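# Slide the pillow fully into its pillowcase on the table

## Task

Get the whole pillow inside the pillowcase so that the case's open end extends clearly beyond the pillow, with pillow and case both resting on the table (slight overhang past the table edge is acceptable), then release them and move the grippers away.

## Robot and tools

Robot: two arms, left_arm and right_arm, each ending in a two-finger gripper. Bases in the scene frame: left_arm at (-0.026, +0.216, 0) m, right_arm at (+0.006, -0.328, 0) m, each yawed only a fraction of a degree (quat_wxyz about (1, 0, 0, -0.006) and (1, 0, 0, -0.008)). A camera stand sits behind the arms.

Frames. Scene frame: origin at table-top height, halfway between the nominal arm bases; +x points out across the table, +z up, and left_arm is on the +y side (arm names do not match image left/right). Each arm reports its hand pose, velocities, targets and wrist-camera pose in its own base frame. Fixed cameras and the table use the scene frame. On a gripper, the fingers extend along its +z axis and spread along its y axis; end_effector_position is the point between the pads, just under 1 cm behind the tips. Reported positions and orientations may be off by a few centimetres, more when the arm reaches far.

Tool execute_actions. Argument actions: a list of actions; each action is a list of 1 to 15 rows, one row per 1/30 s control step; if fewer than 15 rows are given, the final row is repeated to fill 15 steps. Every row is one flat list of 14 numbers, each in [-1, 1], covering both arms even if one stays still: left_arm dx, dy, dz, rx, ry, rz, opening, then right_arm dx, dy, dz, rx, ry, rz, opening. The first six numbers per arm are an offset, not a pose: a displacement of that arm's Hand target measured from where the target stood when the action began, expressed along that arm's own base axes. All rows of one action refer to that same starting target, not to the row before. A new action starts from the updated target, so sending the same offset twice moves twice as far. Scale: 1.0 equals 0.6 m for dx, dy, dz and 180 degrees for the rotation; rx, ry, rz form a single rotation vector applied about the Hand target's position. A translation longer than 1.0 gets shrunk along its direction. Opening is absolute, not an offset: +1 fully open (about 87 mm between pads), +0.5 roughly 59-75 mm, 0 roughly 31-49 mm, -0.5 roughly 8-21 mm, -1 shut. To keep a gripper unchanged, resend its current opening; a 0 means half closed. Argument cameras (optional): list of names such as cam_high, cam_left_wrist, cam_right_wrist, or ["all"], or []. Images come only when asked for or when actions is empty; an empty actions list also shows the current scene number, task and fuller state. An unknown camera name invalidates the call.

Tool zoom_image: camera (cam_high, cam_left_wrist or cam_right_wrist) and region [x0, y0, x1, y1] in pixels of that camera's latest full image, origin top-left, no more than 504 px per side. Only cameras in the newest images can be zoomed. Image sizes: cam_high 504x504, wrist cameras 672x504. Calibration lines give intrinsics, distortion and T_world_to_cam per camera; wrist camera poses are recomputed from joint readings and may lag during motion.

Tool finished_scene: argument scene, the integer number of the current scene. It ends the scene permanently, so call it only when the pillow is fully cased, both items are on the table, and the grippers have released and withdrawn.

Results. Each arm gives end_effector_position (m) and end_effector_quat_wxyz in its base frame, Joint positions (waist, shoulder, elbow, wrist pitch, wrist yaw, wrist roll, then gripper on a 0 closed to 1 open scale), Joint velocities (possibly shown as within noise or omitted when all are), joint torques (offset, scaled and noisy; the first three wrap at ±28 N m), Hand target (the last commanded pose after clipping, from which the next offsets count), Tool commands, grip_measured (gripper position on the command scale), and motor temperatures. The controller limits commanded orientation to within 40 degrees of the measured one per step and favours position over orientation. Grippers often stop short of, or sag below, the target, especially at long reach; an all-zero action re-requests the target, and any remaining gap must be sent as a further offset. Tiny moves may fail or go sideways; check position and tilt after each move and correct. Near the first joint's axis a small wrist move can swing the whole arm.

Gripping: note grip_measured when the pads first touch, then command about 0.04 lower (up to 0.11 near the extremes) for a firm hold, less reduction for a gentler one. Pads give about 20 N each at most; fast closing can squeeze harder.

Avoid: dropping things or releasing them while they move; anything leaving the table; slamming or pressing hard into the table or heavy fixed parts (can fail the scene); any contact between the two grippers, housings or wrist cameras, including closing one gripper on the other's fingers; to stop pushing into something, command the target back behind the gripper. Heat builds when holding loads, staying outstretched or straining at unreachable targets: MOTOR HOT appears at 75 °C, at 90 °C an over-temperature fault folds that arm and disables it, at 100 °C it goes limp. Joint ranges (rad): waist -2.618 to 3.054, shoulder 0 to 3.142, elbow 0 to 3.142 (straight at 2.901), wrist pitch and yaw ±1.571, wrist roll ±2.094. Smooth, economical motion is preferred.

Each tool is called after "Emit:" by a JSON object that holds its "op" and its "data".

## Session

Emit:
{"op": "execute_actions", "data": {"actions": []}}

Scene clock: 0.00 s.
left_arm: end_effector_position=(+0.3203, -0.2271, +0.1182) grip_measured=+1.000 end_effector_quat_wxyz=(+0.375, +0.021, +0.924, -0.066) | right_arm: end_effector_position=(+0.4279, +0.2133, +0.1400) grip_measured=+1.000 end_effector_quat_wxyz=(+0.507, -0.185, +0.831, +0.132)
Joint positions: left_arm=[-0.724 1.533 1.097 -0.426 -0.362 -0.544 1] | right_arm=[0.454 1.637 1.044 0.125 -0.017 0.027 1]
Joint velocities: within noise
Joint torques (N m): no reading
Motor temperatures (°C): left_arm=[23 24 24 28 21 24 21] | right_arm=[22 27 27 28 21 21 19]
Heat: left arm: 28 °C; right arm: 28 °C.
Hand target: left_arm +0.3211, -0.2280, +0.1225; +0.378, +0.020, +0.923, -0.069 | right_arm +0.4294, +0.2140, +0.1470; +0.513, -0.184, +0.828, +0.133
Tool commands: left_gripper/opening=+1.0 right_gripper/opening=+1.0

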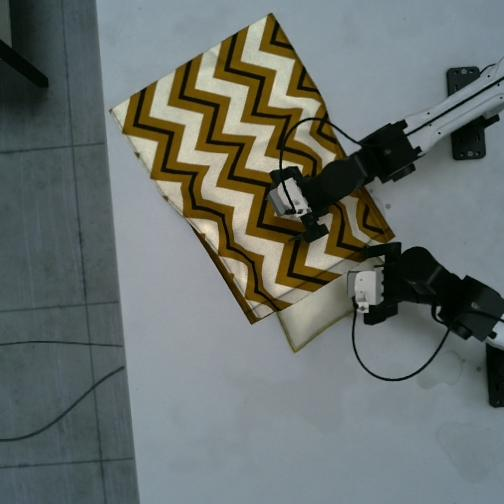

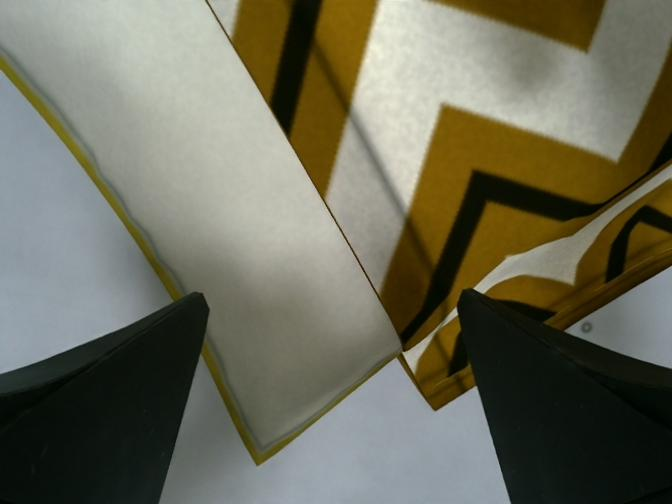

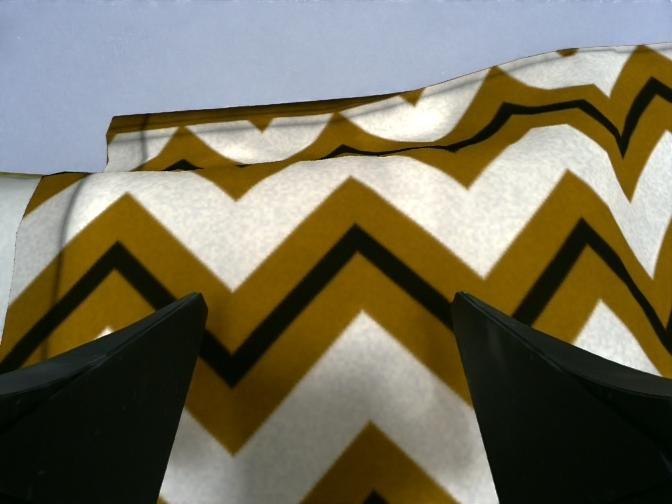

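Emit:
{"op": "zoom_image", "data": {"camera": "cam_high", "region": [200, 180, 420, 400]}}

Emit:
{"op": "execute_actions", "data": {"actions": [[[-0.15,0.1,0.15,0,0,0,1,-0.25,-0.1,0.15,0,0,0,1]],[[-0.1,0.1,0.05,0,0,0,1,-0.1,-0.1,0,0,0,0,1]],[[0,0,0,0,0,0,1,0,0,0,0,0,0,1]]], "cameras": ["all"]}}

Scaled by 2.291 from the camera's image (finer frame: 720x720).

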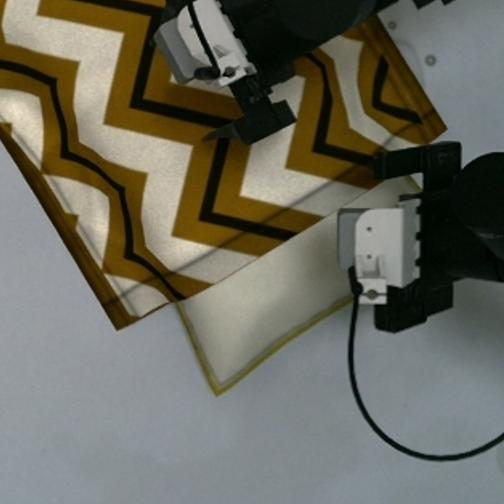

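Scene clock: 16.63 s.
left_arm: end_effector_position=(+0.1723, -0.1087, +0.2382) grip_measured=+1.000 end_effector_quat_wxyz=(+0.378, +0.024, +0.923, -0.069) | right_arm: end_effector_position=(+0.2212, +0.0950, +0.2374) grip_measured=+1.000 end_effector_quat_wxyz=(+0.515, -0.179, +0.827, +0.134)
Joint positions: left_arm=[-0.8 0.882 1.186 -1.18 -0.407 -0.598 1] | right_arm=[0.303 0.643 0.861 -0.671 -0.148 -0.029 1]
Joint torques (N m): left_arm=[-0.64 0.35 9.84 1.48 -0.19 -0.1] | right_arm=[-1.06 0.68 6.09 1.75 -0.1 -0.27]
Heat: left arm: 30 °C; right arm: 31 °C.
Hand target: left_arm +0.1711, -0.1080, +0.2425; +0.378, +0.020, +0.923, -0.069 | right_arm +0.2193, +0.0940, +0.2369; +0.513, -0.184, +0.828, +0.133
Off the commanded pose: left_arm 0.005 m, 1 deg | right_arm 0.002 m, 1 deg.
cam_left_wrist: T_world_to_cam=[[-0.1037, -0.98732, 0.12023, -0.12111], [-0.98924, 0.11492, 0.09051, 0.17993], [-0.10318, -0.10955, -0.98861, 0.38278]] pos_world=[0.20493, -0.09832, 0.3767]
cam_right_wrist: T_world_to_cam=[[0.41912, -0.90734, -0.03282, -0.0031], [-0.88727, -0.40164, -0.22681, 0.30759], [0.19261, 0.12418, -0.97339, 0.32204]] pos_world=[0.21218, 0.08073, 0.38313]

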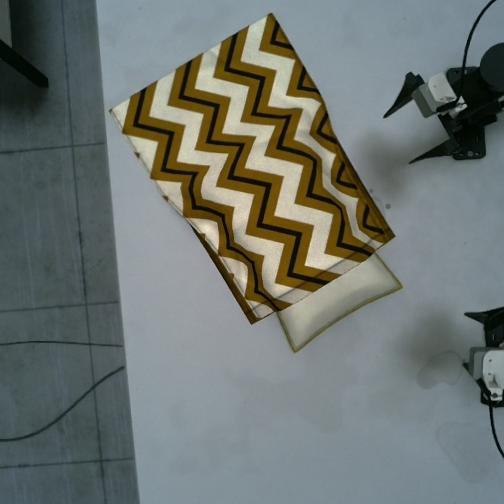

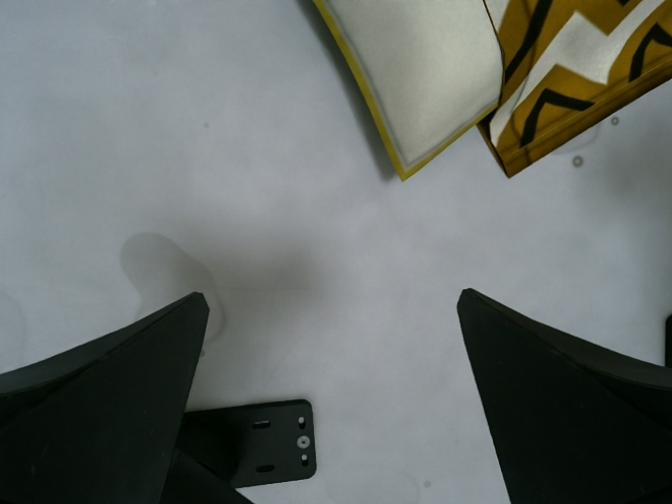

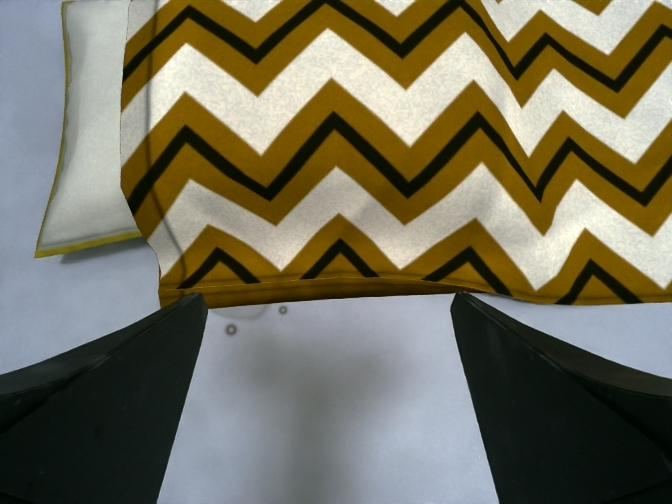

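Emit:
{"op": "execute_actions", "data": {"actions": [[[0.3,-0.034,0,0.0875,0.0978,-0.159,0.2,-0.007,0.126,0,0.057,0.186,-0.2167,0.2]],[[0.308,-0.034,-0.17,0.0875,0.0978,-0.159,0.2,-0.006,0.126,-0.178,0.057,0.186,-0.2167,0.2]],[[0,0,0,0,0,0,0.2,0,0,0,0,0,0,0.2]]], "cameras": ["all"]}}

Scene clock: 132.93 s.
left_arm: end_effector_position=(+0.5372, -0.1480, +0.1430) grip_measured=+0.200 end_effector_quat_wxyz=(+0.236, +0.520, +0.818, +0.058) | right_arm: end_effector_position=(+0.2081, +0.2412, +0.1259) grip_measured=+0.200 end_effector_quat_wxyz=(+0.006, +0.515, +0.857, -0.003)
Joint positions: left_arm=[-0.323 2.582 2.852 -1.349 0.001 0.81 0.6] | right_arm=[0.739 1.702 1.464 -1.336 0.013 1.822 0.6]
Joint torques (N m): left_arm=[-0.7 -13.71 9.16 1.19 0.05 0.17] | right_arm=[-0.7 -5.48 7.35 0.1 -0.03 -0.01]
Motor temperatures (°C): left_arm=[23 24 35 33 21 23 20] | right_arm=[22 27 33 34 21 21 19]
Heat: left arm: 35 °C; right arm: 34 °C.
Hand target: left_arm +0.5358, -0.1489, +0.1403; +0.000, +0.522, +0.853, -0.001 | right_arm +0.2115, +0.2452, +0.1302; +0.001, +0.523, +0.852, +0.000
Off the commanded pose: left_arm 0.003 m, 28 deg | right_arm 0.007 m, 1 deg.
elbow stopped short (left arm): the move would have taken joint 3 (elbow) straighter than the controller allows.
cam_left_wrist: T_world_to_cam=[[-0.82892, -0.45232, -0.3291, 0.42244], [-0.55923, 0.68338, 0.46932, 0.35287], [0.01262, 0.57307, -0.81941, 0.33661]] pos_world=[0.54326, -0.24297, 0.24924]
cam_right_wrist: T_world_to_cam=[[-0.88434, -0.46654, 0.01662, 0.29014], [-0.28596, 0.5695, 0.77065, -0.15559], [-0.369, 0.67677, -0.63704, 0.13909]] pos_world=[0.26341, 0.12984, 0.20369]

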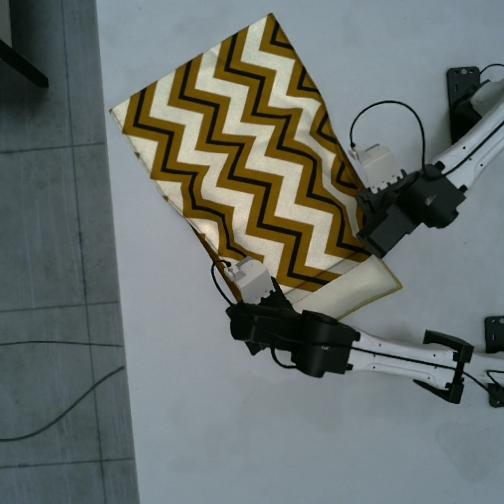

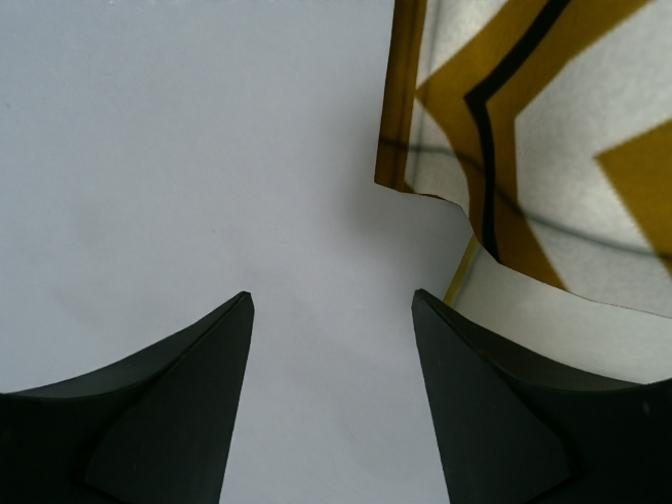

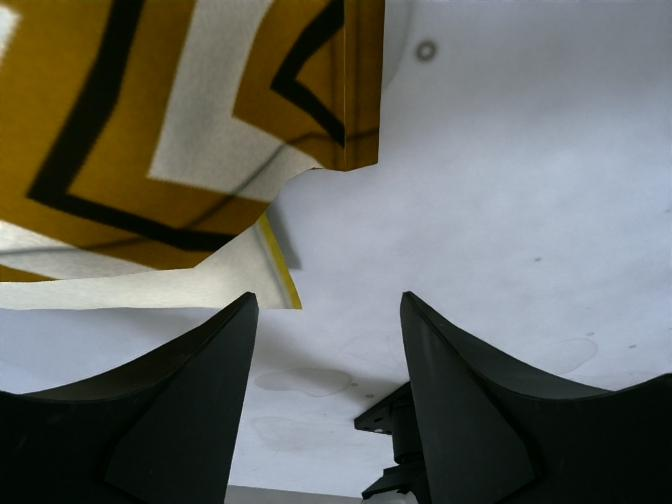

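Emit:
{"op": "execute_actions", "data": {"actions": [[[0.0165,-0.0103,-0.15,0,0,0,0.2,-0.029,0.0083,-0.133,0,0,0,0.2]],[[0,0,0,0,0,0,0.2,0,0,0,0,0,0,0.2]]], "cameras": ["cam_left_wrist","cam_right_wrist"]}}

Scene clock: 156.60 s.
left_arm: end_effector_position=(+0.5405, -0.1515, +0.0376) grip_measured=+0.200 end_effector_quat_wxyz=(+0.158, +0.532, +0.831, +0.039) | right_arm: end_effector_position=(+0.1976, +0.2496, +0.0538) grip_measured=+0.200 end_effector_quat_wxyz=(+0.005, +0.520, +0.854, +0.001)
Joint positions: left_arm=[-0.327 2.785 2.856 -1.315 0 0.811 0.6] | right_arm=[0.781 1.724 1.199 -1.041 0.009 1.874 0.6]
Joint torques (N m): left_arm=[-0.69 -17.52 9.11 1.14 0.09 0.01] | right_arm=[0.2 -6.53 4.11 0.32 0 -0.01]
Motor temperatures (°C): left_arm=[23 30 36 32 21 23 20] | right_arm=[22 29 32 31 21 20 19]
Heat: left arm: 36 °C; right arm: 32 °C.
Hand target: left_arm +0.5458, -0.1551, +0.0505; +0.000, +0.523, +0.853, -0.001 | right_arm +0.1941, +0.2503, +0.0505; +0.001, +0.523, +0.852, +0.001
Off the commanded pose: left_arm 0.014 m, 19 deg | right_arm 0.005 m, 1 deg.
elbow stopped short (left arm): the move would have taken joint 3 (elbow) straighter than the controller allows.
cam_left_wrist: T_world_to_cam=[[-0.87377, -0.4334, -0.22065, 0.4119], [-0.47402, 0.6575, 0.58566, 0.3523], [-0.10875, 0.61633, -0.77994, 0.32292]] pos_world=[0.56202, -0.25215, 0.13642]
cam_right_wrist: T_world_to_cam=[[-0.88881, -0.45817, 0.00983, 0.28499], [-0.28304, 0.5657, 0.77452, -0.10757], [-0.36042, 0.68561, -0.63248, 0.07947]] pos_world=[0.2515, 0.13694, 0.13078]

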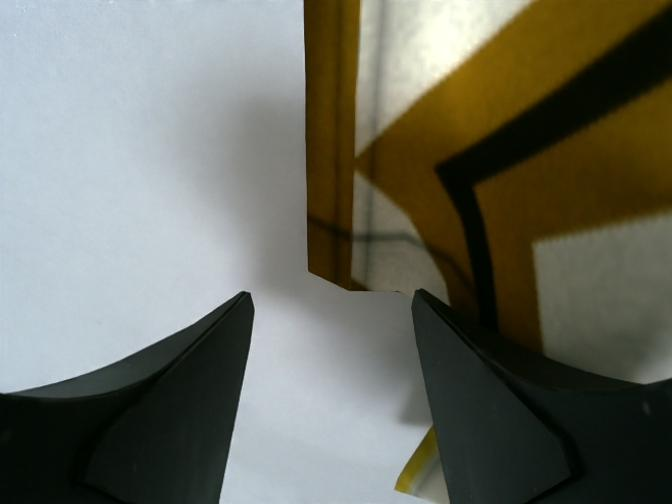

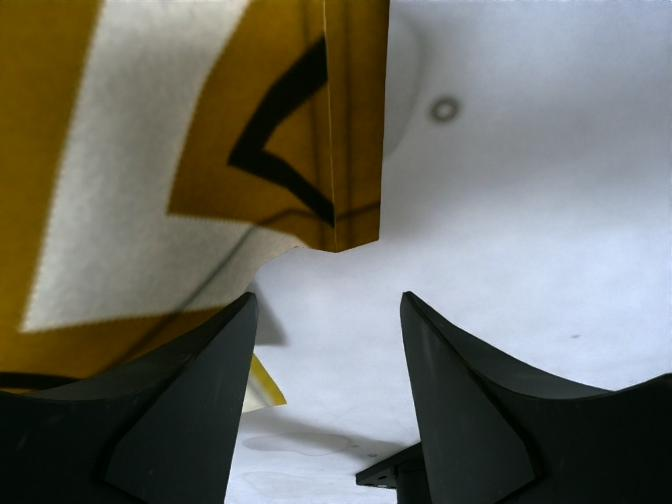

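Emit:
{"op": "execute_actions", "data": {"actions": [[[0.004,-0.006,-0.04,0,0,0,0.2,-0.015,-0.0077,-0.068,0,0,0,0.2]],[[0,0,0,0,0,0,0.2,0,0,0,0,0,0,0.2]]], "cameras": ["cam_left_wrist","cam_right_wrist"]}}

Scene clock: 172.73 s.
left_arm: end_effector_position=(+0.5449, -0.1542, +0.0309) grip_measured=+0.200 end_effector_quat_wxyz=(+0.163, +0.532, +0.830, +0.040) | right_arm: end_effector_position=(+0.1887, +0.2447, +0.0141) grip_measured=+0.200 end_effector_quat_wxyz=(+0.005, +0.520, +0.854, +0.003)
Joint positions: left_arm=[-0.329 2.799 2.856 -1.29 0 0.811 0.6] | right_arm=[0.791 1.74 1.049 -0.871 0.009 1.884 0.6]
Joint torques (N m): left_arm=[-0.65 -14.6 8.95 1.23 0.07 -0.07] | right_arm=[0.2 -5.83 4.31 0.36 -0.06 -0.04]
Motor temperatures (°C): left_arm=[23 36 37 32 21 23 20] | right_arm=[22 31 31 30 21 20 19]
Heat: left arm: 37 °C; right arm: 31 °C.
Hand target: left_arm +0.5482, -0.1586, +0.0264; +0.000, +0.523, +0.853, -0.001 | right_arm +0.1852, +0.2457, +0.0097; +0.001, +0.523, +0.852, +0.001
Off the commanded pose: left_arm 0.007 m, 20 deg | right_arm 0.006 m, 1 deg.
elbow stopped short (left arm): the move would have taken joint 3 (elbow) straighter than the controller allows.
cam_left_wrist: T_world_to_cam=[[-0.8724, -0.43248, -0.22779, 0.4128], [-0.47848, 0.66034, 0.5788, 0.36316], [-0.0999, 0.61394, -0.78301, 0.31464]] pos_world=[0.56532, -0.25444, 0.1302]
cam_right_wrist: T_world_to_cam=[[-0.88933, -0.45723, 0.00607, 0.27512], [-0.28456, 0.56379, 0.77535, -0.07587], [-0.35794, 0.68781, -0.6315, 0.05339]] pos_world=[0.2422, 0.13184, 0.09087]

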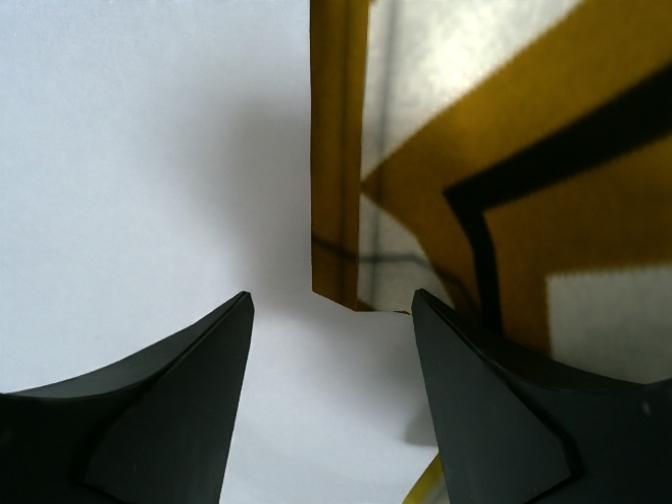

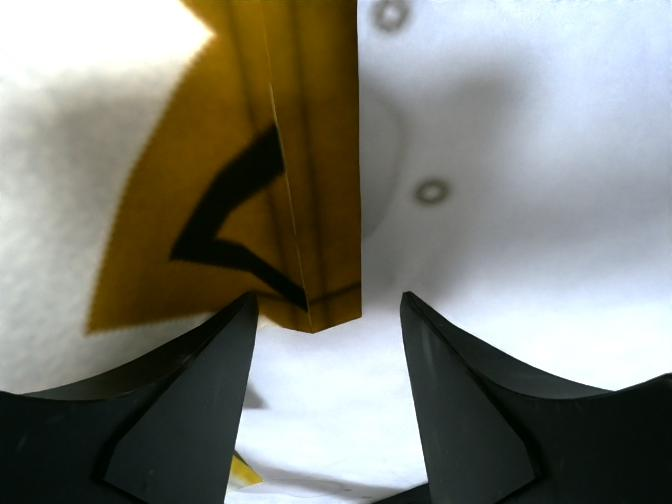

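Emit:
{"op": "execute_actions", "data": {"actions": [[[0.015,-0.03,-0.05,0,0,0,0.2,0,0,0,0,0,0,-0.2]],[[0,0,0,0,0,0,0.2,0,0,0,0,0,0,-0.6]],[[0,0,0,0,0,0,0.2,0,0,0,0,0,0,-1]],[[0,0,0,0,0,0,0.2,0,0,0,0,0,0,-1]]], "cameras": ["cam_left_wrist","cam_right_wrist"]}}

Scene clock: 187.70 s.
left_arm: end_effector_position=(+0.5541, -0.1676, +0.0230) grip_measured=+0.200 end_effector_quat_wxyz=(+0.179, +0.536, +0.823, +0.054) | right_arm: end_effector_position=(+0.1887, +0.2448, +0.0141) grip_measured=-0.999 end_effector_quat_wxyz=(+0.005, +0.520, +0.854, +0.003)
Joint positions: left_arm=[-0.353 2.825 2.864 -1.233 -0.024 0.805 0.6] | right_arm=[0.791 1.74 1.049 -0.871 0.009 1.884 0]
Joint torques (N m): left_arm=[-0.65 -11.49 8.49 1.5 0.24 -0.16] | right_arm=[0.21 -5.74 4.16 0.38 -0.02 0]
Heat: left arm: 40 °C; right arm: 32 °C.
Hand target: left_arm +0.5572, -0.1766, -0.0035; +0.000, +0.523, +0.853, -0.001 | right_arm +0.1852, +0.2457, +0.0097; +0.001, +0.523, +0.852, +0.001
Off the commanded pose: left_arm 0.028 m, 22 deg | right_arm 0.006 m, 1 deg.
elbow stopped short (left arm): the move would have taken joint 3 (elbow) straighter than the controller allows.
cam_left_wrist: T_world_to_cam=[[-0.8662, -0.42165, -0.26815, 0.41246], [-0.49611, 0.66142, 0.5625, 0.39134], [-0.05982, 0.62027, -0.78211, 0.2965]] pos_world=[0.56916, -0.26883, 0.12237]
cam_right_wrist: T_world_to_cam=[[-0.88935, -0.4572, 0.0057, 0.27525], [-0.28476, 0.56357, 0.77543, -0.07577], [-0.35774, 0.68801, -0.6314, 0.05334]] pos_world=[0.2423, 0.13184, 0.09087]

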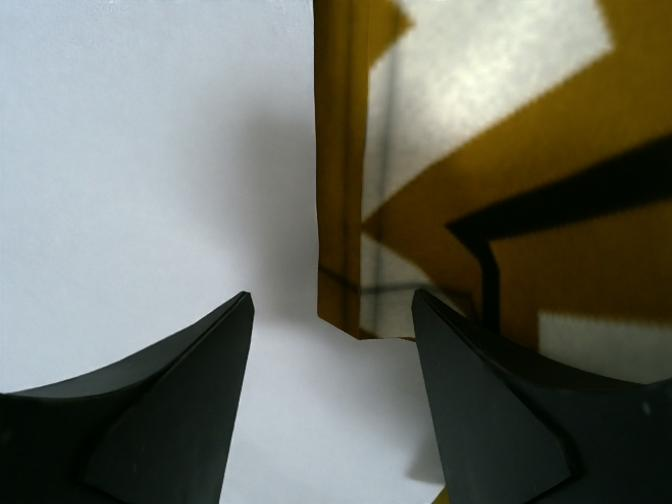

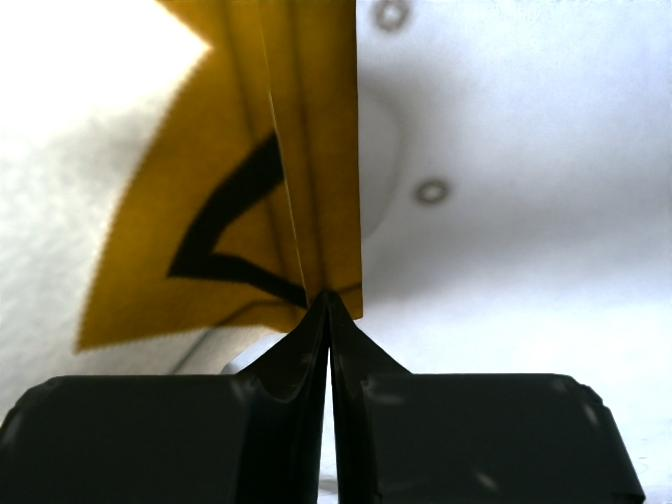

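Emit:
{"op": "execute_actions", "data": {"actions": [[[-0.003,0.01,0.02,-0.173,-0.089,0,0.2,0,0,0,0,0,0,0.2]],[[0,0,-0.015,0,0,0,0.2,0,0,-0.025,0,0,0,0.2]],[[0,0,0,0,0,0,0.2,0,0,0,0,0,0,0.2]]], "cameras": ["cam_left_wrist","cam_right_wrist"]}}

Scene clock: 216.70 s.
left_arm: end_effector_position=(+0.5604, -0.1712, +0.0170) grip_measured=+0.200 end_effector_quat_wxyz=(+0.271, +0.501, +0.807, -0.159) | right_arm: end_effector_position=(+0.1904, +0.2484, +0.0091) grip_measured=+0.200 end_effector_quat_wxyz=(+0.004, +0.520, +0.854, +0.014)
Joint positions: left_arm=[-0.203 2.66 2.475 -0.945 0.48 0.799 0.6] | right_arm=[0.791 1.746 1.031 -0.828 0.001 1.885 0.6]
Joint torques (N m): left_arm=[-0.7 -14.93 5.01 1.4 0.21 0.01] | right_arm=[0.32 -4.31 2.76 0.54 0.09 -0.02]
Motor temperatures (°C): left_arm=[23 42 36 32 21 23 20] | right_arm=[22 32 30 29 21 20 19]
Heat: left arm: 42 °C; right arm: 32 °C.
Hand target: left_arm +0.5553, -0.1707, -0.0007; +0.257, +0.498, +0.813, -0.157 | right_arm +0.1852, +0.2456, -0.0054; +0.001, +0.523, +0.852, +0.001
Off the commanded pose: left_arm 0.018 m, 2 deg | right_arm 0.016 m, 2 deg.
cam_left_wrist: T_world_to_cam=[[-0.8963, -0.44345, -0.00238, 0.42345], [-0.43181, 0.87152, 0.23238, 0.40572], [-0.10097, 0.20931, -0.97262, 0.2503]] pos_world=[0.58001, -0.2182, 0.15018]
cam_right_wrist: T_world_to_cam=[[-0.88978, -0.45628, -0.01025, 0.27836], [-0.29042, 0.54872, 0.78394, -0.06883], [-0.35208, 0.70051, -0.62075, 0.04403]] pos_world=[0.24319, 0.13393, 0.08414]

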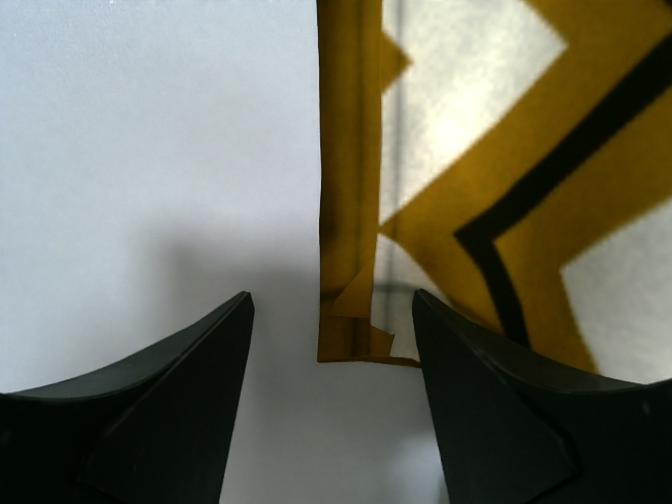

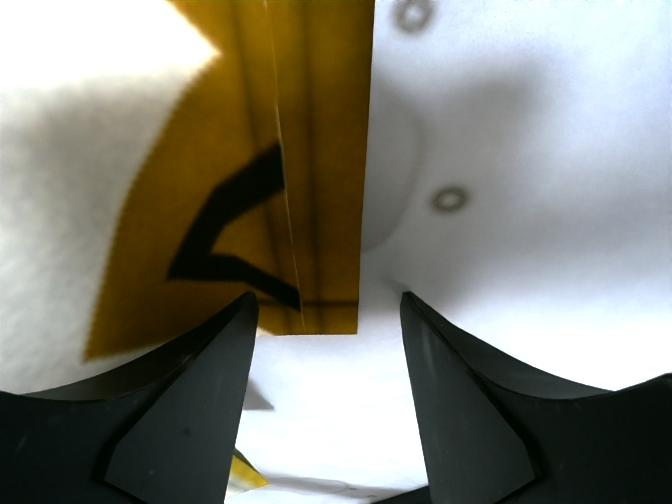

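Emit:
{"op": "execute_actions", "data": {"actions": [[[0,0,-0.004,0,0,0,-0.3,0,0,0,0,0,0,-0.3]],[[0,0,0,0,0,0,-0.7,0,0,0,0,0,0,-0.7]],[[0,0,0,0,0,0,-1,0,0,0,0,0,0,-1]],[[0,0,0,0,0,0,-1,0,0,0,0,0,0,-1]]], "cameras": ["cam_left_wrist","cam_right_wrist"]}}

Scene clock: 226.87 s.
left_arm: end_effector_position=(+0.5586, -0.1788, +0.0180) grip_measured=-0.962 end_effector_quat_wxyz=(+0.277, +0.501, +0.802, -0.172) | right_arm: end_effector_position=(+0.1995, +0.2567, +0.0100) grip_measured=-0.930 end_effector_quat_wxyz=(+0.011, +0.523, +0.851, +0.037)
Joint positions: left_arm=[-0.208 2.652 2.455 -0.925 0.507 0.79 0.019] | right_arm=[0.791 1.747 1.031 -0.778 0.004 1.892 0.035]
Joint torques (N m): left_arm=[-0.14 -14.65 5.01 1.37 -0.07 0.08] | right_arm=[0.36 -4.42 3.19 0.16 0.04 -0.13]
Heat: left arm: 42 °C; right arm: 32 °C.
Hand target: left_arm +0.5554, -0.1708, -0.0030; +0.257, +0.499, +0.813, -0.157 | right_arm +0.1852, +0.2456, -0.0053; +0.001, +0.523, +0.852, +0.001
Off the commanded pose: left_arm 0.023 m, 3 deg | right_arm 0.024 m, 4 deg.
cam_left_wrist: T_world_to_cam=[[-0.90074, -0.43422, 0.01086, 0.42237], [-0.42264, 0.88195, 0.20866, 0.40853], [-0.10018, 0.18336, -0.97793, 0.24773]] pos_world=[0.57792, -0.22233, 0.15243]
cam_right_wrist: T_world_to_cam=[[-0.89177, -0.44892, -0.05674, 0.28929], [-0.3148, 0.52543, 0.79046, -0.06063], [-0.32504, 0.72277, -0.60989, 0.03071]] pos_world=[0.24887, 0.13953, 0.08307]

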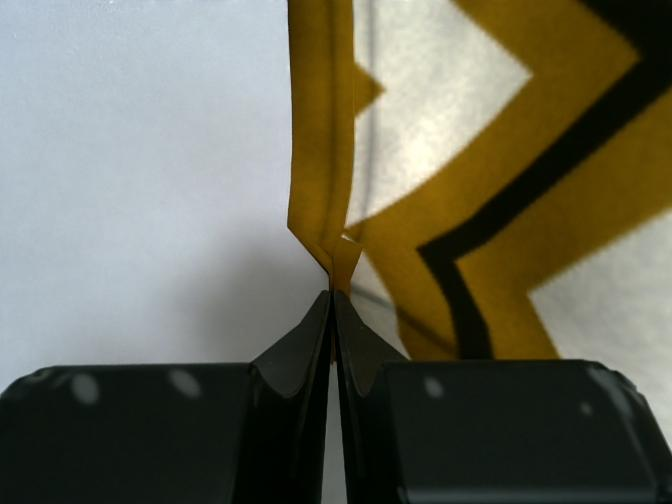

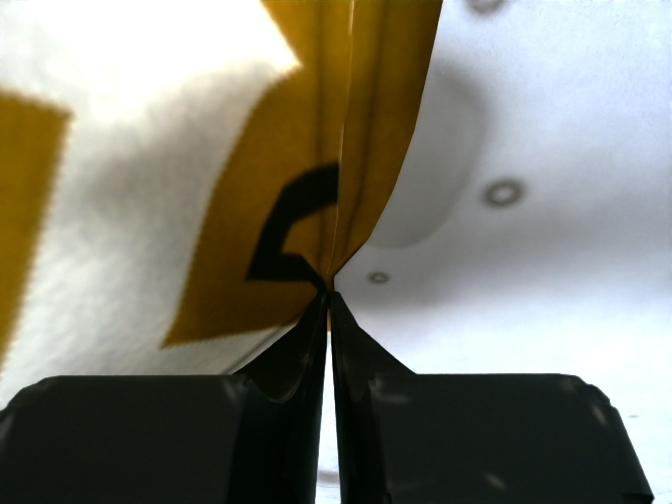

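Emit:
{"op": "execute_actions", "data": {"actions": [[[-0.01,-0.03,0.1,0,0,0,-1,0.03,0,0.1,0,0,0,-1]],[[-0.03,-0.035,0.13,0,0,0,-1,0.02,-0.01,0.13,0,0,0,-1]],[[0,0,0,0,0,0,-1,0,0,0,0,0,0,-1]]], "cameras": ["all"]}}

Scene clock: 241.80 s.
left_arm: end_effector_position=(+0.5235, -0.2119, +0.1138) grip_measured=-0.962 end_effector_quat_wxyz=(+0.264, +0.496, +0.812, -0.160) | right_arm: end_effector_position=(+0.2159, +0.2399, +0.1256) grip_measured=-0.936 end_effector_quat_wxyz=(+0.005, +0.529, +0.849, +0.003)
Joint positions: left_arm=[-0.297 2.642 2.837 -1.296 0.433 0.695 0.019] | right_arm=[0.717 1.704 1.464 -1.322 0.008 1.832 0.032]
Joint torques (N m): left_arm=[0.49 -17.16 10.88 1.36 0.31 -0.1] | right_arm=[-0.54 -6.12 8.05 -0.05 0.02 -0.32]
Motor temperatures (°C): left_arm=[23 47 34 32 21 23 20] | right_arm=[22 31 30 28 21 20 20]
Heat: left arm: 47 °C; right arm: 31 °C.
Hand target: left_arm +0.5314, -0.2096, +0.1349; +0.257, +0.498, +0.813, -0.157 | right_arm +0.2152, +0.2396, +0.1327; +0.001, +0.523, +0.852, +0.001
Off the commanded pose: left_arm 0.023 m, 1 deg | right_arm 0.007 m, 1 deg.
elbow stopped short (left arm): the move would have taken joint 3 (elbow) straighter than the controller allows.
cam_left_wrist: T_world_to_cam=[[-0.89156, -0.45281, 0.00946, 0.3667], [-0.43711, 0.86573, 0.24381, 0.40299], [-0.11859, 0.21324, -0.96978, 0.35908]] pos_world=[0.54567, -0.25941, 0.2465]
cam_right_wrist: T_world_to_cam=[[-0.89872, -0.43848, 0.00592, 0.29402], [-0.27256, 0.56913, 0.77576, -0.15575], [-0.34352, 0.69558, -0.631, 0.13183]] pos_world=[0.26707, 0.12586, 0.20227]

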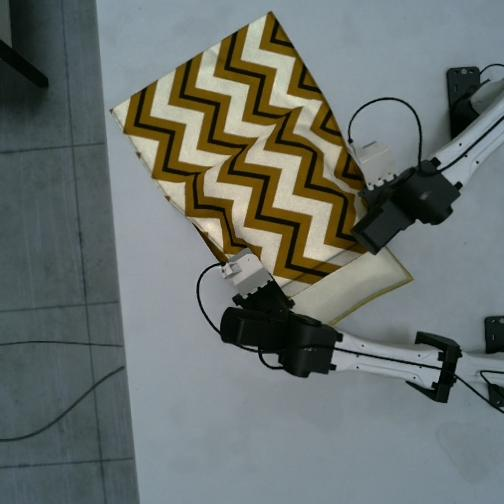

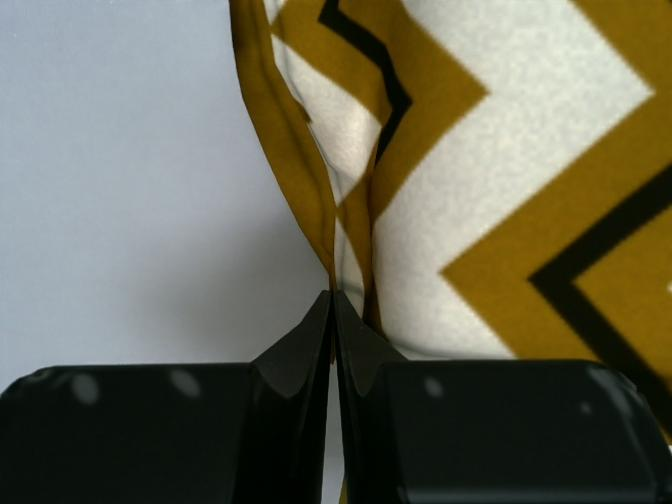

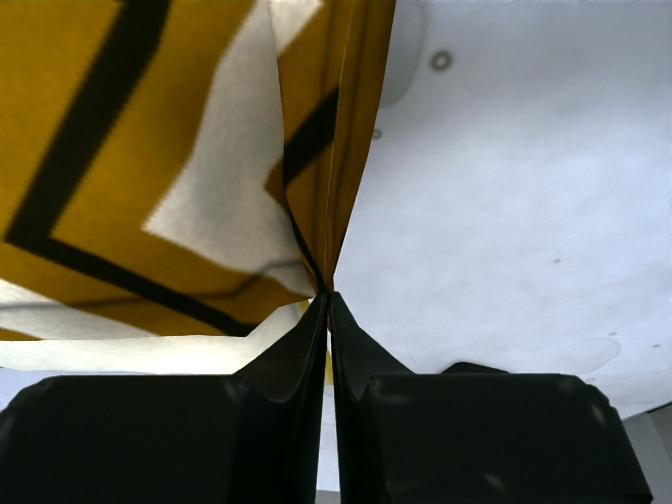

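Emit:
{"op": "execute_actions", "data": {"actions": [[[0.015,-0.03,0.14,-0.06,-0.03,0,-1,0.015,-0.03,0.14,0,0,0,-1]],[[0.023,-0.045,0.16,-0.06,-0.03,0,-1,0.023,-0.045,0.16,0,0,0,-1]],[[0,0,0,0,0,0,-1,0,0,0,0,0,0,-1]]], "cameras": ["all"]}}

Scene clock: 251.73 s.
left_arm: end_effector_position=(+0.5430, -0.2531, +0.2978) grip_measured=-0.963 end_effector_quat_wxyz=(+0.487, +0.411, +0.727, -0.257) | right_arm: end_effector_position=(+0.2389, +0.1945, +0.3059) grip_measured=-0.986 end_effector_quat_wxyz=(+0.078, +0.523, +0.826, +0.196)
Joint positions: left_arm=[-0.277 2.426 2.848 -0.943 0.655 0.365 0.018] | right_arm=[0.524 1.491 1.905 -1.563 -0.043 1.662 0.007]
Joint torques (N m): left_arm=[0.28 -13.68 9.47 2.51 0.32 -0.06] | right_arm=[-0.95 -4.15 6.64 0.9 -0.18 -0.32]
Heat: left arm: 50 °C; right arm: 31 °C.
Hand target: left_arm +0.5541, -0.2546, +0.3150; +0.421, +0.454, +0.742, -0.259 | right_arm +0.2380, +0.1946, +0.3127; +0.001, +0.523, +0.852, +0.001
Off the commanded pose: left_arm 0.021 m, 9 deg | right_arm 0.007 m, 24 deg.
elbow stopped short (left arm): the move would have taken joint 3 (elbow) straighter than the controller allows.
joint sent to its limit (right arm) — joint 4 (wrist pitch), lower limit. The joint targets are off in orientation, not in position.
cam_left_wrist: T_world_to_cam=[[-0.85334, -0.52101, -0.01914, 0.33421], [-0.49448, 0.82043, -0.28704, 0.58009], [0.16525, -0.23548, -0.95773, 0.27727]] pos_world=[0.52622, -0.23651, 0.43845]
cam_right_wrist: T_world_to_cam=[[-0.84005, -0.37838, -0.38876, 0.38876], [-0.52362, 0.37809, 0.76346, -0.16268], [-0.14189, 0.84491, -0.51575, 0.17266]] pos_world=[0.2659, 0.06273, 0.36438]

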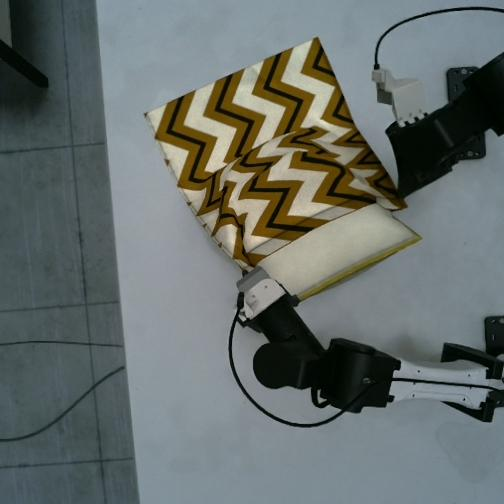

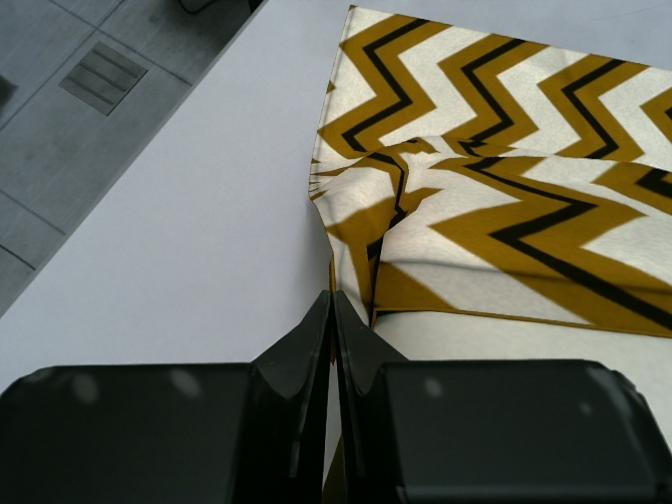

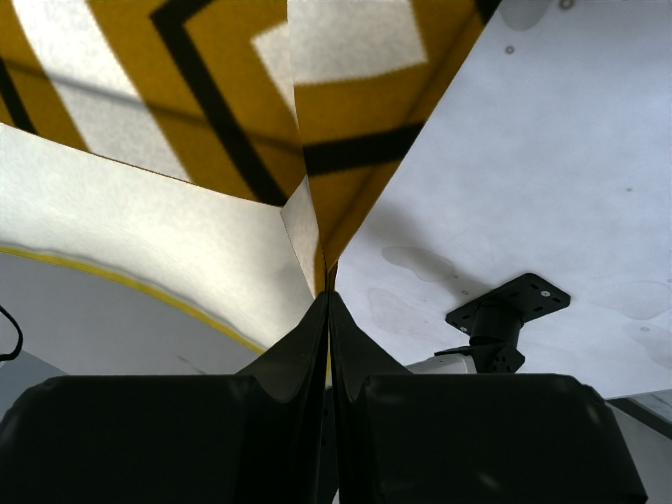

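Emit:
{"op": "execute_actions", "data": {"actions": [[[-0.06,0.02,0.1,-0.03,-0.08,0,-1,-0.04,0.02,0.1,0.05,-0.06,0,-1]],[[-0.06,0.02,0.12,-0.04,-0.08,0,-1,-0.04,0.02,0.12,0.05,-0.06,0,-1]],[[0,0,0,0,0,0,-1,0,0,0,0,0,0,-1]]], "cameras": ["all"]}}

Scene clock: 272.30 s.
left_arm: end_effector_position=(+0.4866, -0.2338, +0.4218) grip_measured=-0.964 end_effector_quat_wxyz=(+0.589, +0.469, +0.618, -0.226) | right_arm: end_effector_position=(+0.1889, +0.2165, +0.4336) grip_measured=-0.986 end_effector_quat_wxyz=(+0.106, +0.482, +0.781, +0.384)
Joint positions: left_arm=[-0.253 2.082 2.6 -0.8 0.743 0.476 0.018] | right_arm=[0.683 1.403 2.238 -1.588 -0.047 1.81 0.007]
Joint torques (N m): left_arm=[0.57 -14.46 6.49 2.44 0.31 -0.05] | right_arm=[0.12 -2.04 5.48 1.59 0.06 -0.02]
Motor temperatures (°C): left_arm=[23 46 35 37 21 23 21] | right_arm=[22 30 32 29 21 20 20]
Heat: left arm: 46 °C; right arm: 32 °C.
Hand target: left_arm +0.4821, -0.2307, +0.4471; +0.639, +0.454, +0.582, -0.216 | right_arm +0.1900, +0.2186, +0.4447; +0.079, +0.507, +0.826, +0.231
Off the commanded pose: left_arm 0.026 m, 7 deg | right_arm 0.011 m, 19 deg.
elbow stopped short (left arm): the move would have taken joint 3 (elbow) straighter than the controller allows.
joint read past its limit (right arm) — joint 4 (wrist pitch), lower limit.
joint sent to its limit (right arm) — joint 4 (wrist pitch), lower limit. The joint targets are off in orientation, not in position.
cam_left_wrist: T_world_to_cam=[[-0.85289, -0.44812, -0.26789, 0.42027], [-0.30317, 0.84284, -0.44465, 0.55059], [0.42504, -0.29803, -0.8547, 0.22536]] pos_world=[0.42958, -0.20856, 0.55002]
cam_right_wrist: T_world_to_cam=[[-0.68137, -0.24786, -0.68869, 0.47655], [-0.72857, 0.13957, 0.6706, -0.16401], [-0.07009, 0.95869, -0.27568, 0.07051]] pos_world=[0.21015, 0.07341, 0.45762]

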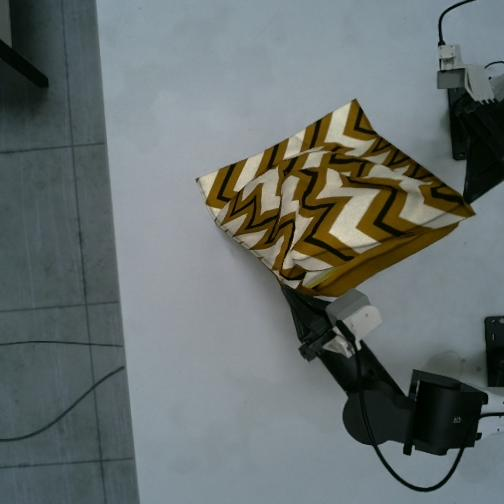

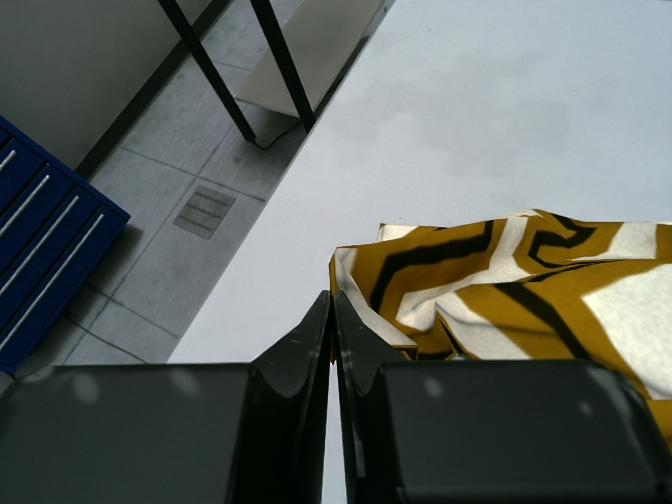

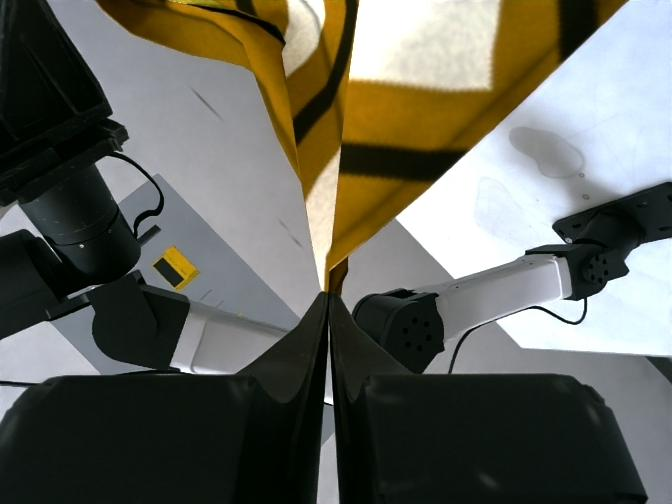

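Emit:
{"op": "zoom_image", "data": {"camera": "cam_high", "region": [190, 90, 490, 390]}}

Emit:
{"op": "zoom_image", "data": {"camera": "cam_right_wrist", "region": [80, 0, 480, 300]}}

Scaled by 1.680 from the camera's image (finer frame: 720x720).

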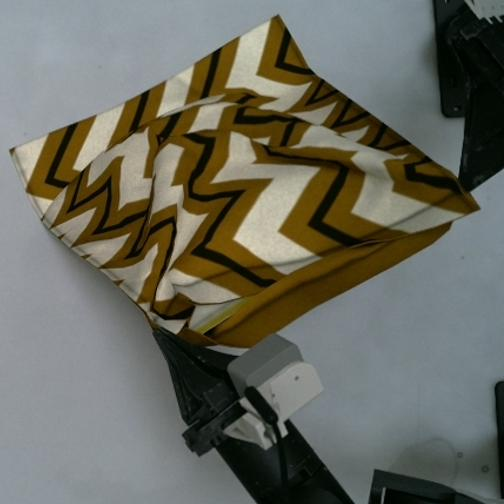

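Scaled by 1.260 from the camera's image (finer frame: 960x720).

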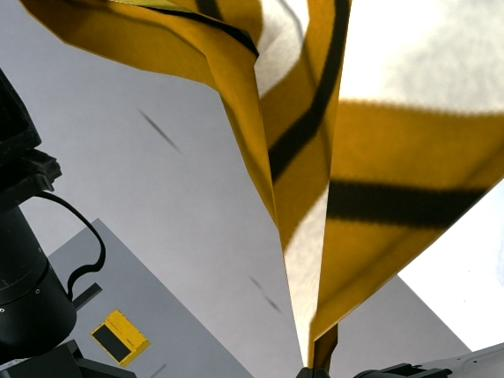

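Emit:
{"op": "execute_actions", "data": {"actions": [[[0,0,-0.01,0,0,0,-1,0,0,-0.01,0,0,0,-1],[0,0,-0.03,0,0,0,-1,0,0,-0.03,0,0,0,-1],[0,0,-0.06,0,0,0,-1,0,0,-0.06,0,0,0,-1],[0,0,-0.08,0,0,0,-1,0,0,-0.08,0,0,0,-1],[0,0,-0.1,0,0,0,-1,0,0,-0.1,0,0,0,-1],[0,0,-0.1,0,0,0,-1,0,0,-0.1,0,0,0,-1],[0,0,-0.08,0,0,0,-1,0,0,-0.08,0,0,0,-1],[0,0,-0.05,0,0,0,-1,0,0,-0.05,0,0,0,-1],[0,0,-0.02,0,0,0,-1,0,0,-0.02,0,0,0,-1],[0,0,0,0,0,0,-1,0,0,0,0,0,0,-1]],[[0,0,-0.01,0,0,0,-1,0,0,-0.01,0,0,0,-1],[0,0,-0.03,0,0,0,-1,0,0,-0.03,0,0,0,-1],[0,0,-0.06,0,0,0,-1,0,0,-0.06,0,0,0,-1],[0,0,-0.08,0,0,0,-1,0,0,-0.08,0,0,0,-1],[0,0,-0.1,0,0,0,-1,0,0,-0.1,0,0,0,-1],[0,0,-0.1,0,0,0,-1,0,0,-0.1,0,0,0,-1],[0,0,-0.08,0,0,0,-1,0,0,-0.08,0,0,0,-1],[0,0,-0.05,0,0,0,-1,0,0,-0.05,0,0,0,-1],[0,0,-0.02,0,0,0,-1,0,0,-0.02,0,0,0,-1],[0,0,0,0,0,0,-1,0,0,0,0,0,0,-1]]], "cameras": ["all"]}}

Emit:
{"op": "zoom_image", "data": {"camera": "cam_high", "region": [190, 90, 490, 390]}}

Scene clock: 329.30 s.
left_arm: end_effector_position=(+0.4772, -0.2318, +0.4299) grip_measured=-0.964 end_effector_quat_wxyz=(+0.626, +0.456, +0.591, -0.223) | right_arm: end_effector_position=(+0.1875, +0.2171, +0.4316) grip_measured=-0.986 end_effector_quat_wxyz=(+0.109, +0.480, +0.783, +0.380)
Joint positions: left_arm=[-0.251 1.885 2.217 -0.491 0.743 0.422 0.018] | right_arm=[0.697 1.402 2.235 -1.592 -0.032 1.811 0.007]
Joint torques (N m): left_arm=[0.28 -9.95 11.14 2.15 0.11 -0.1] | right_arm=[-0.72 -2.03 5.15 1.66 -0.06 -0.09]
Motor temperatures (°C): left_arm=[23 46 33 45 21 23 21] | right_arm=[22 28 31 32 21 20 20]
Heat: left arm: 46 °C; right arm: 32 °C.
Hand target: left_arm +0.4821, -0.2307, +0.4472; +0.639, +0.454, +0.582, -0.216 | right_arm +0.1900, +0.2186, +0.4447; +0.079, +0.507, +0.827, +0.231
Off the commanded pose: left_arm 0.018 m, 2 deg | right_arm 0.013 m, 18 deg.
joint read past its limit (right arm) — joint 4 (wrist pitch), lower limit.
joint sent to its limit (right arm) — joint 4 (wrist pitch), lower limit. The joint targets are off in orientation, not in position.
cam_left_wrist: T_world_to_cam=[[-0.82662, -0.47401, -0.30334, 0.41201], [-0.2764, 0.81149, -0.51487, 0.55982], [0.49021, -0.34176, -0.80181, 0.17294]] pos_world=[0.41053, -0.19989, 0.55187]
cam_right_wrist: T_world_to_cam=[[-0.67967, -0.25736, -0.68689, 0.47528], [-0.72999, 0.14555, 0.66778, -0.16368], [-0.07189, 0.95529, -0.2868, 0.0752]] pos_world=[0.20896, 0.0743, 0.45733]

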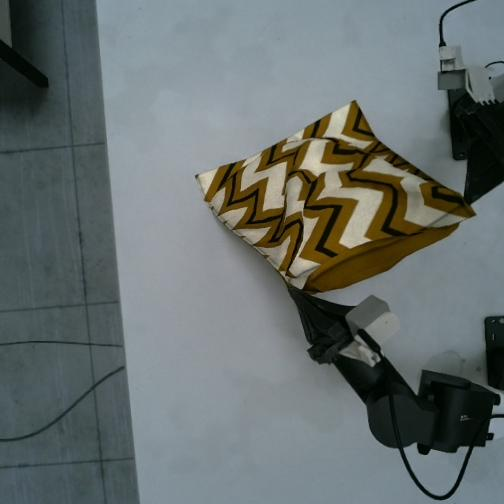

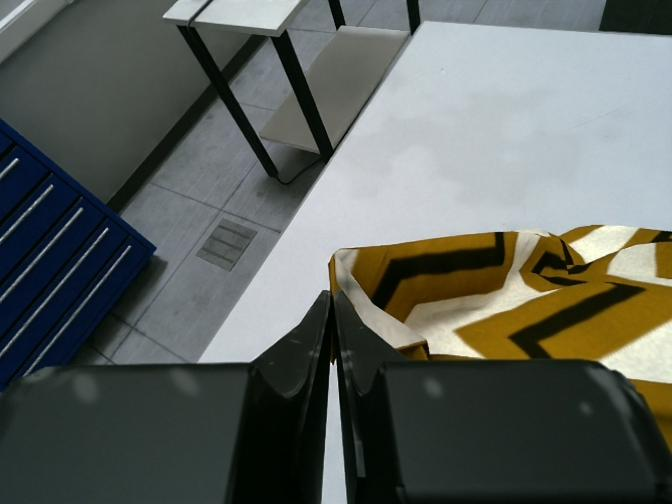

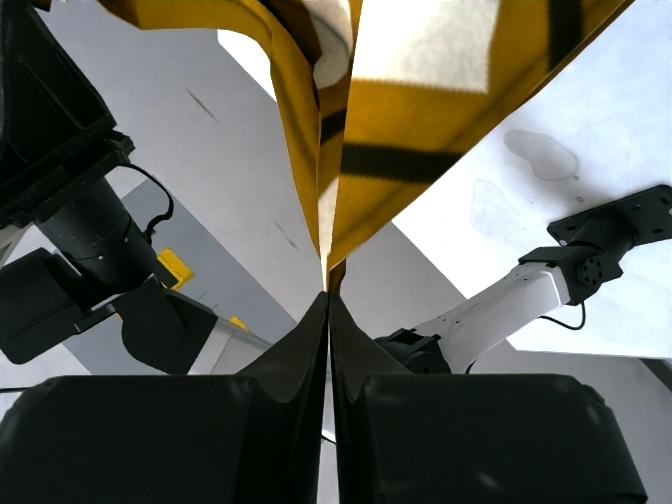

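Scaled by 1.680 from the camera's image (finer frame: 720x720).

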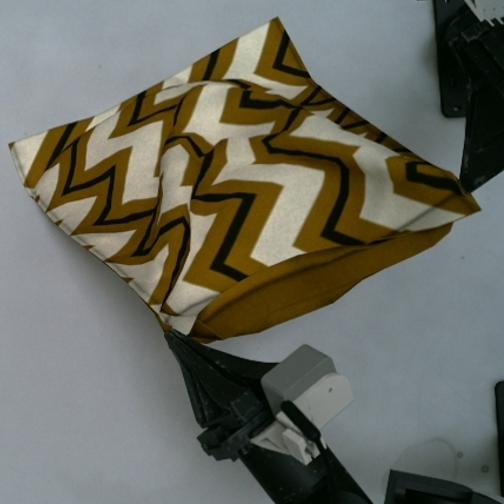

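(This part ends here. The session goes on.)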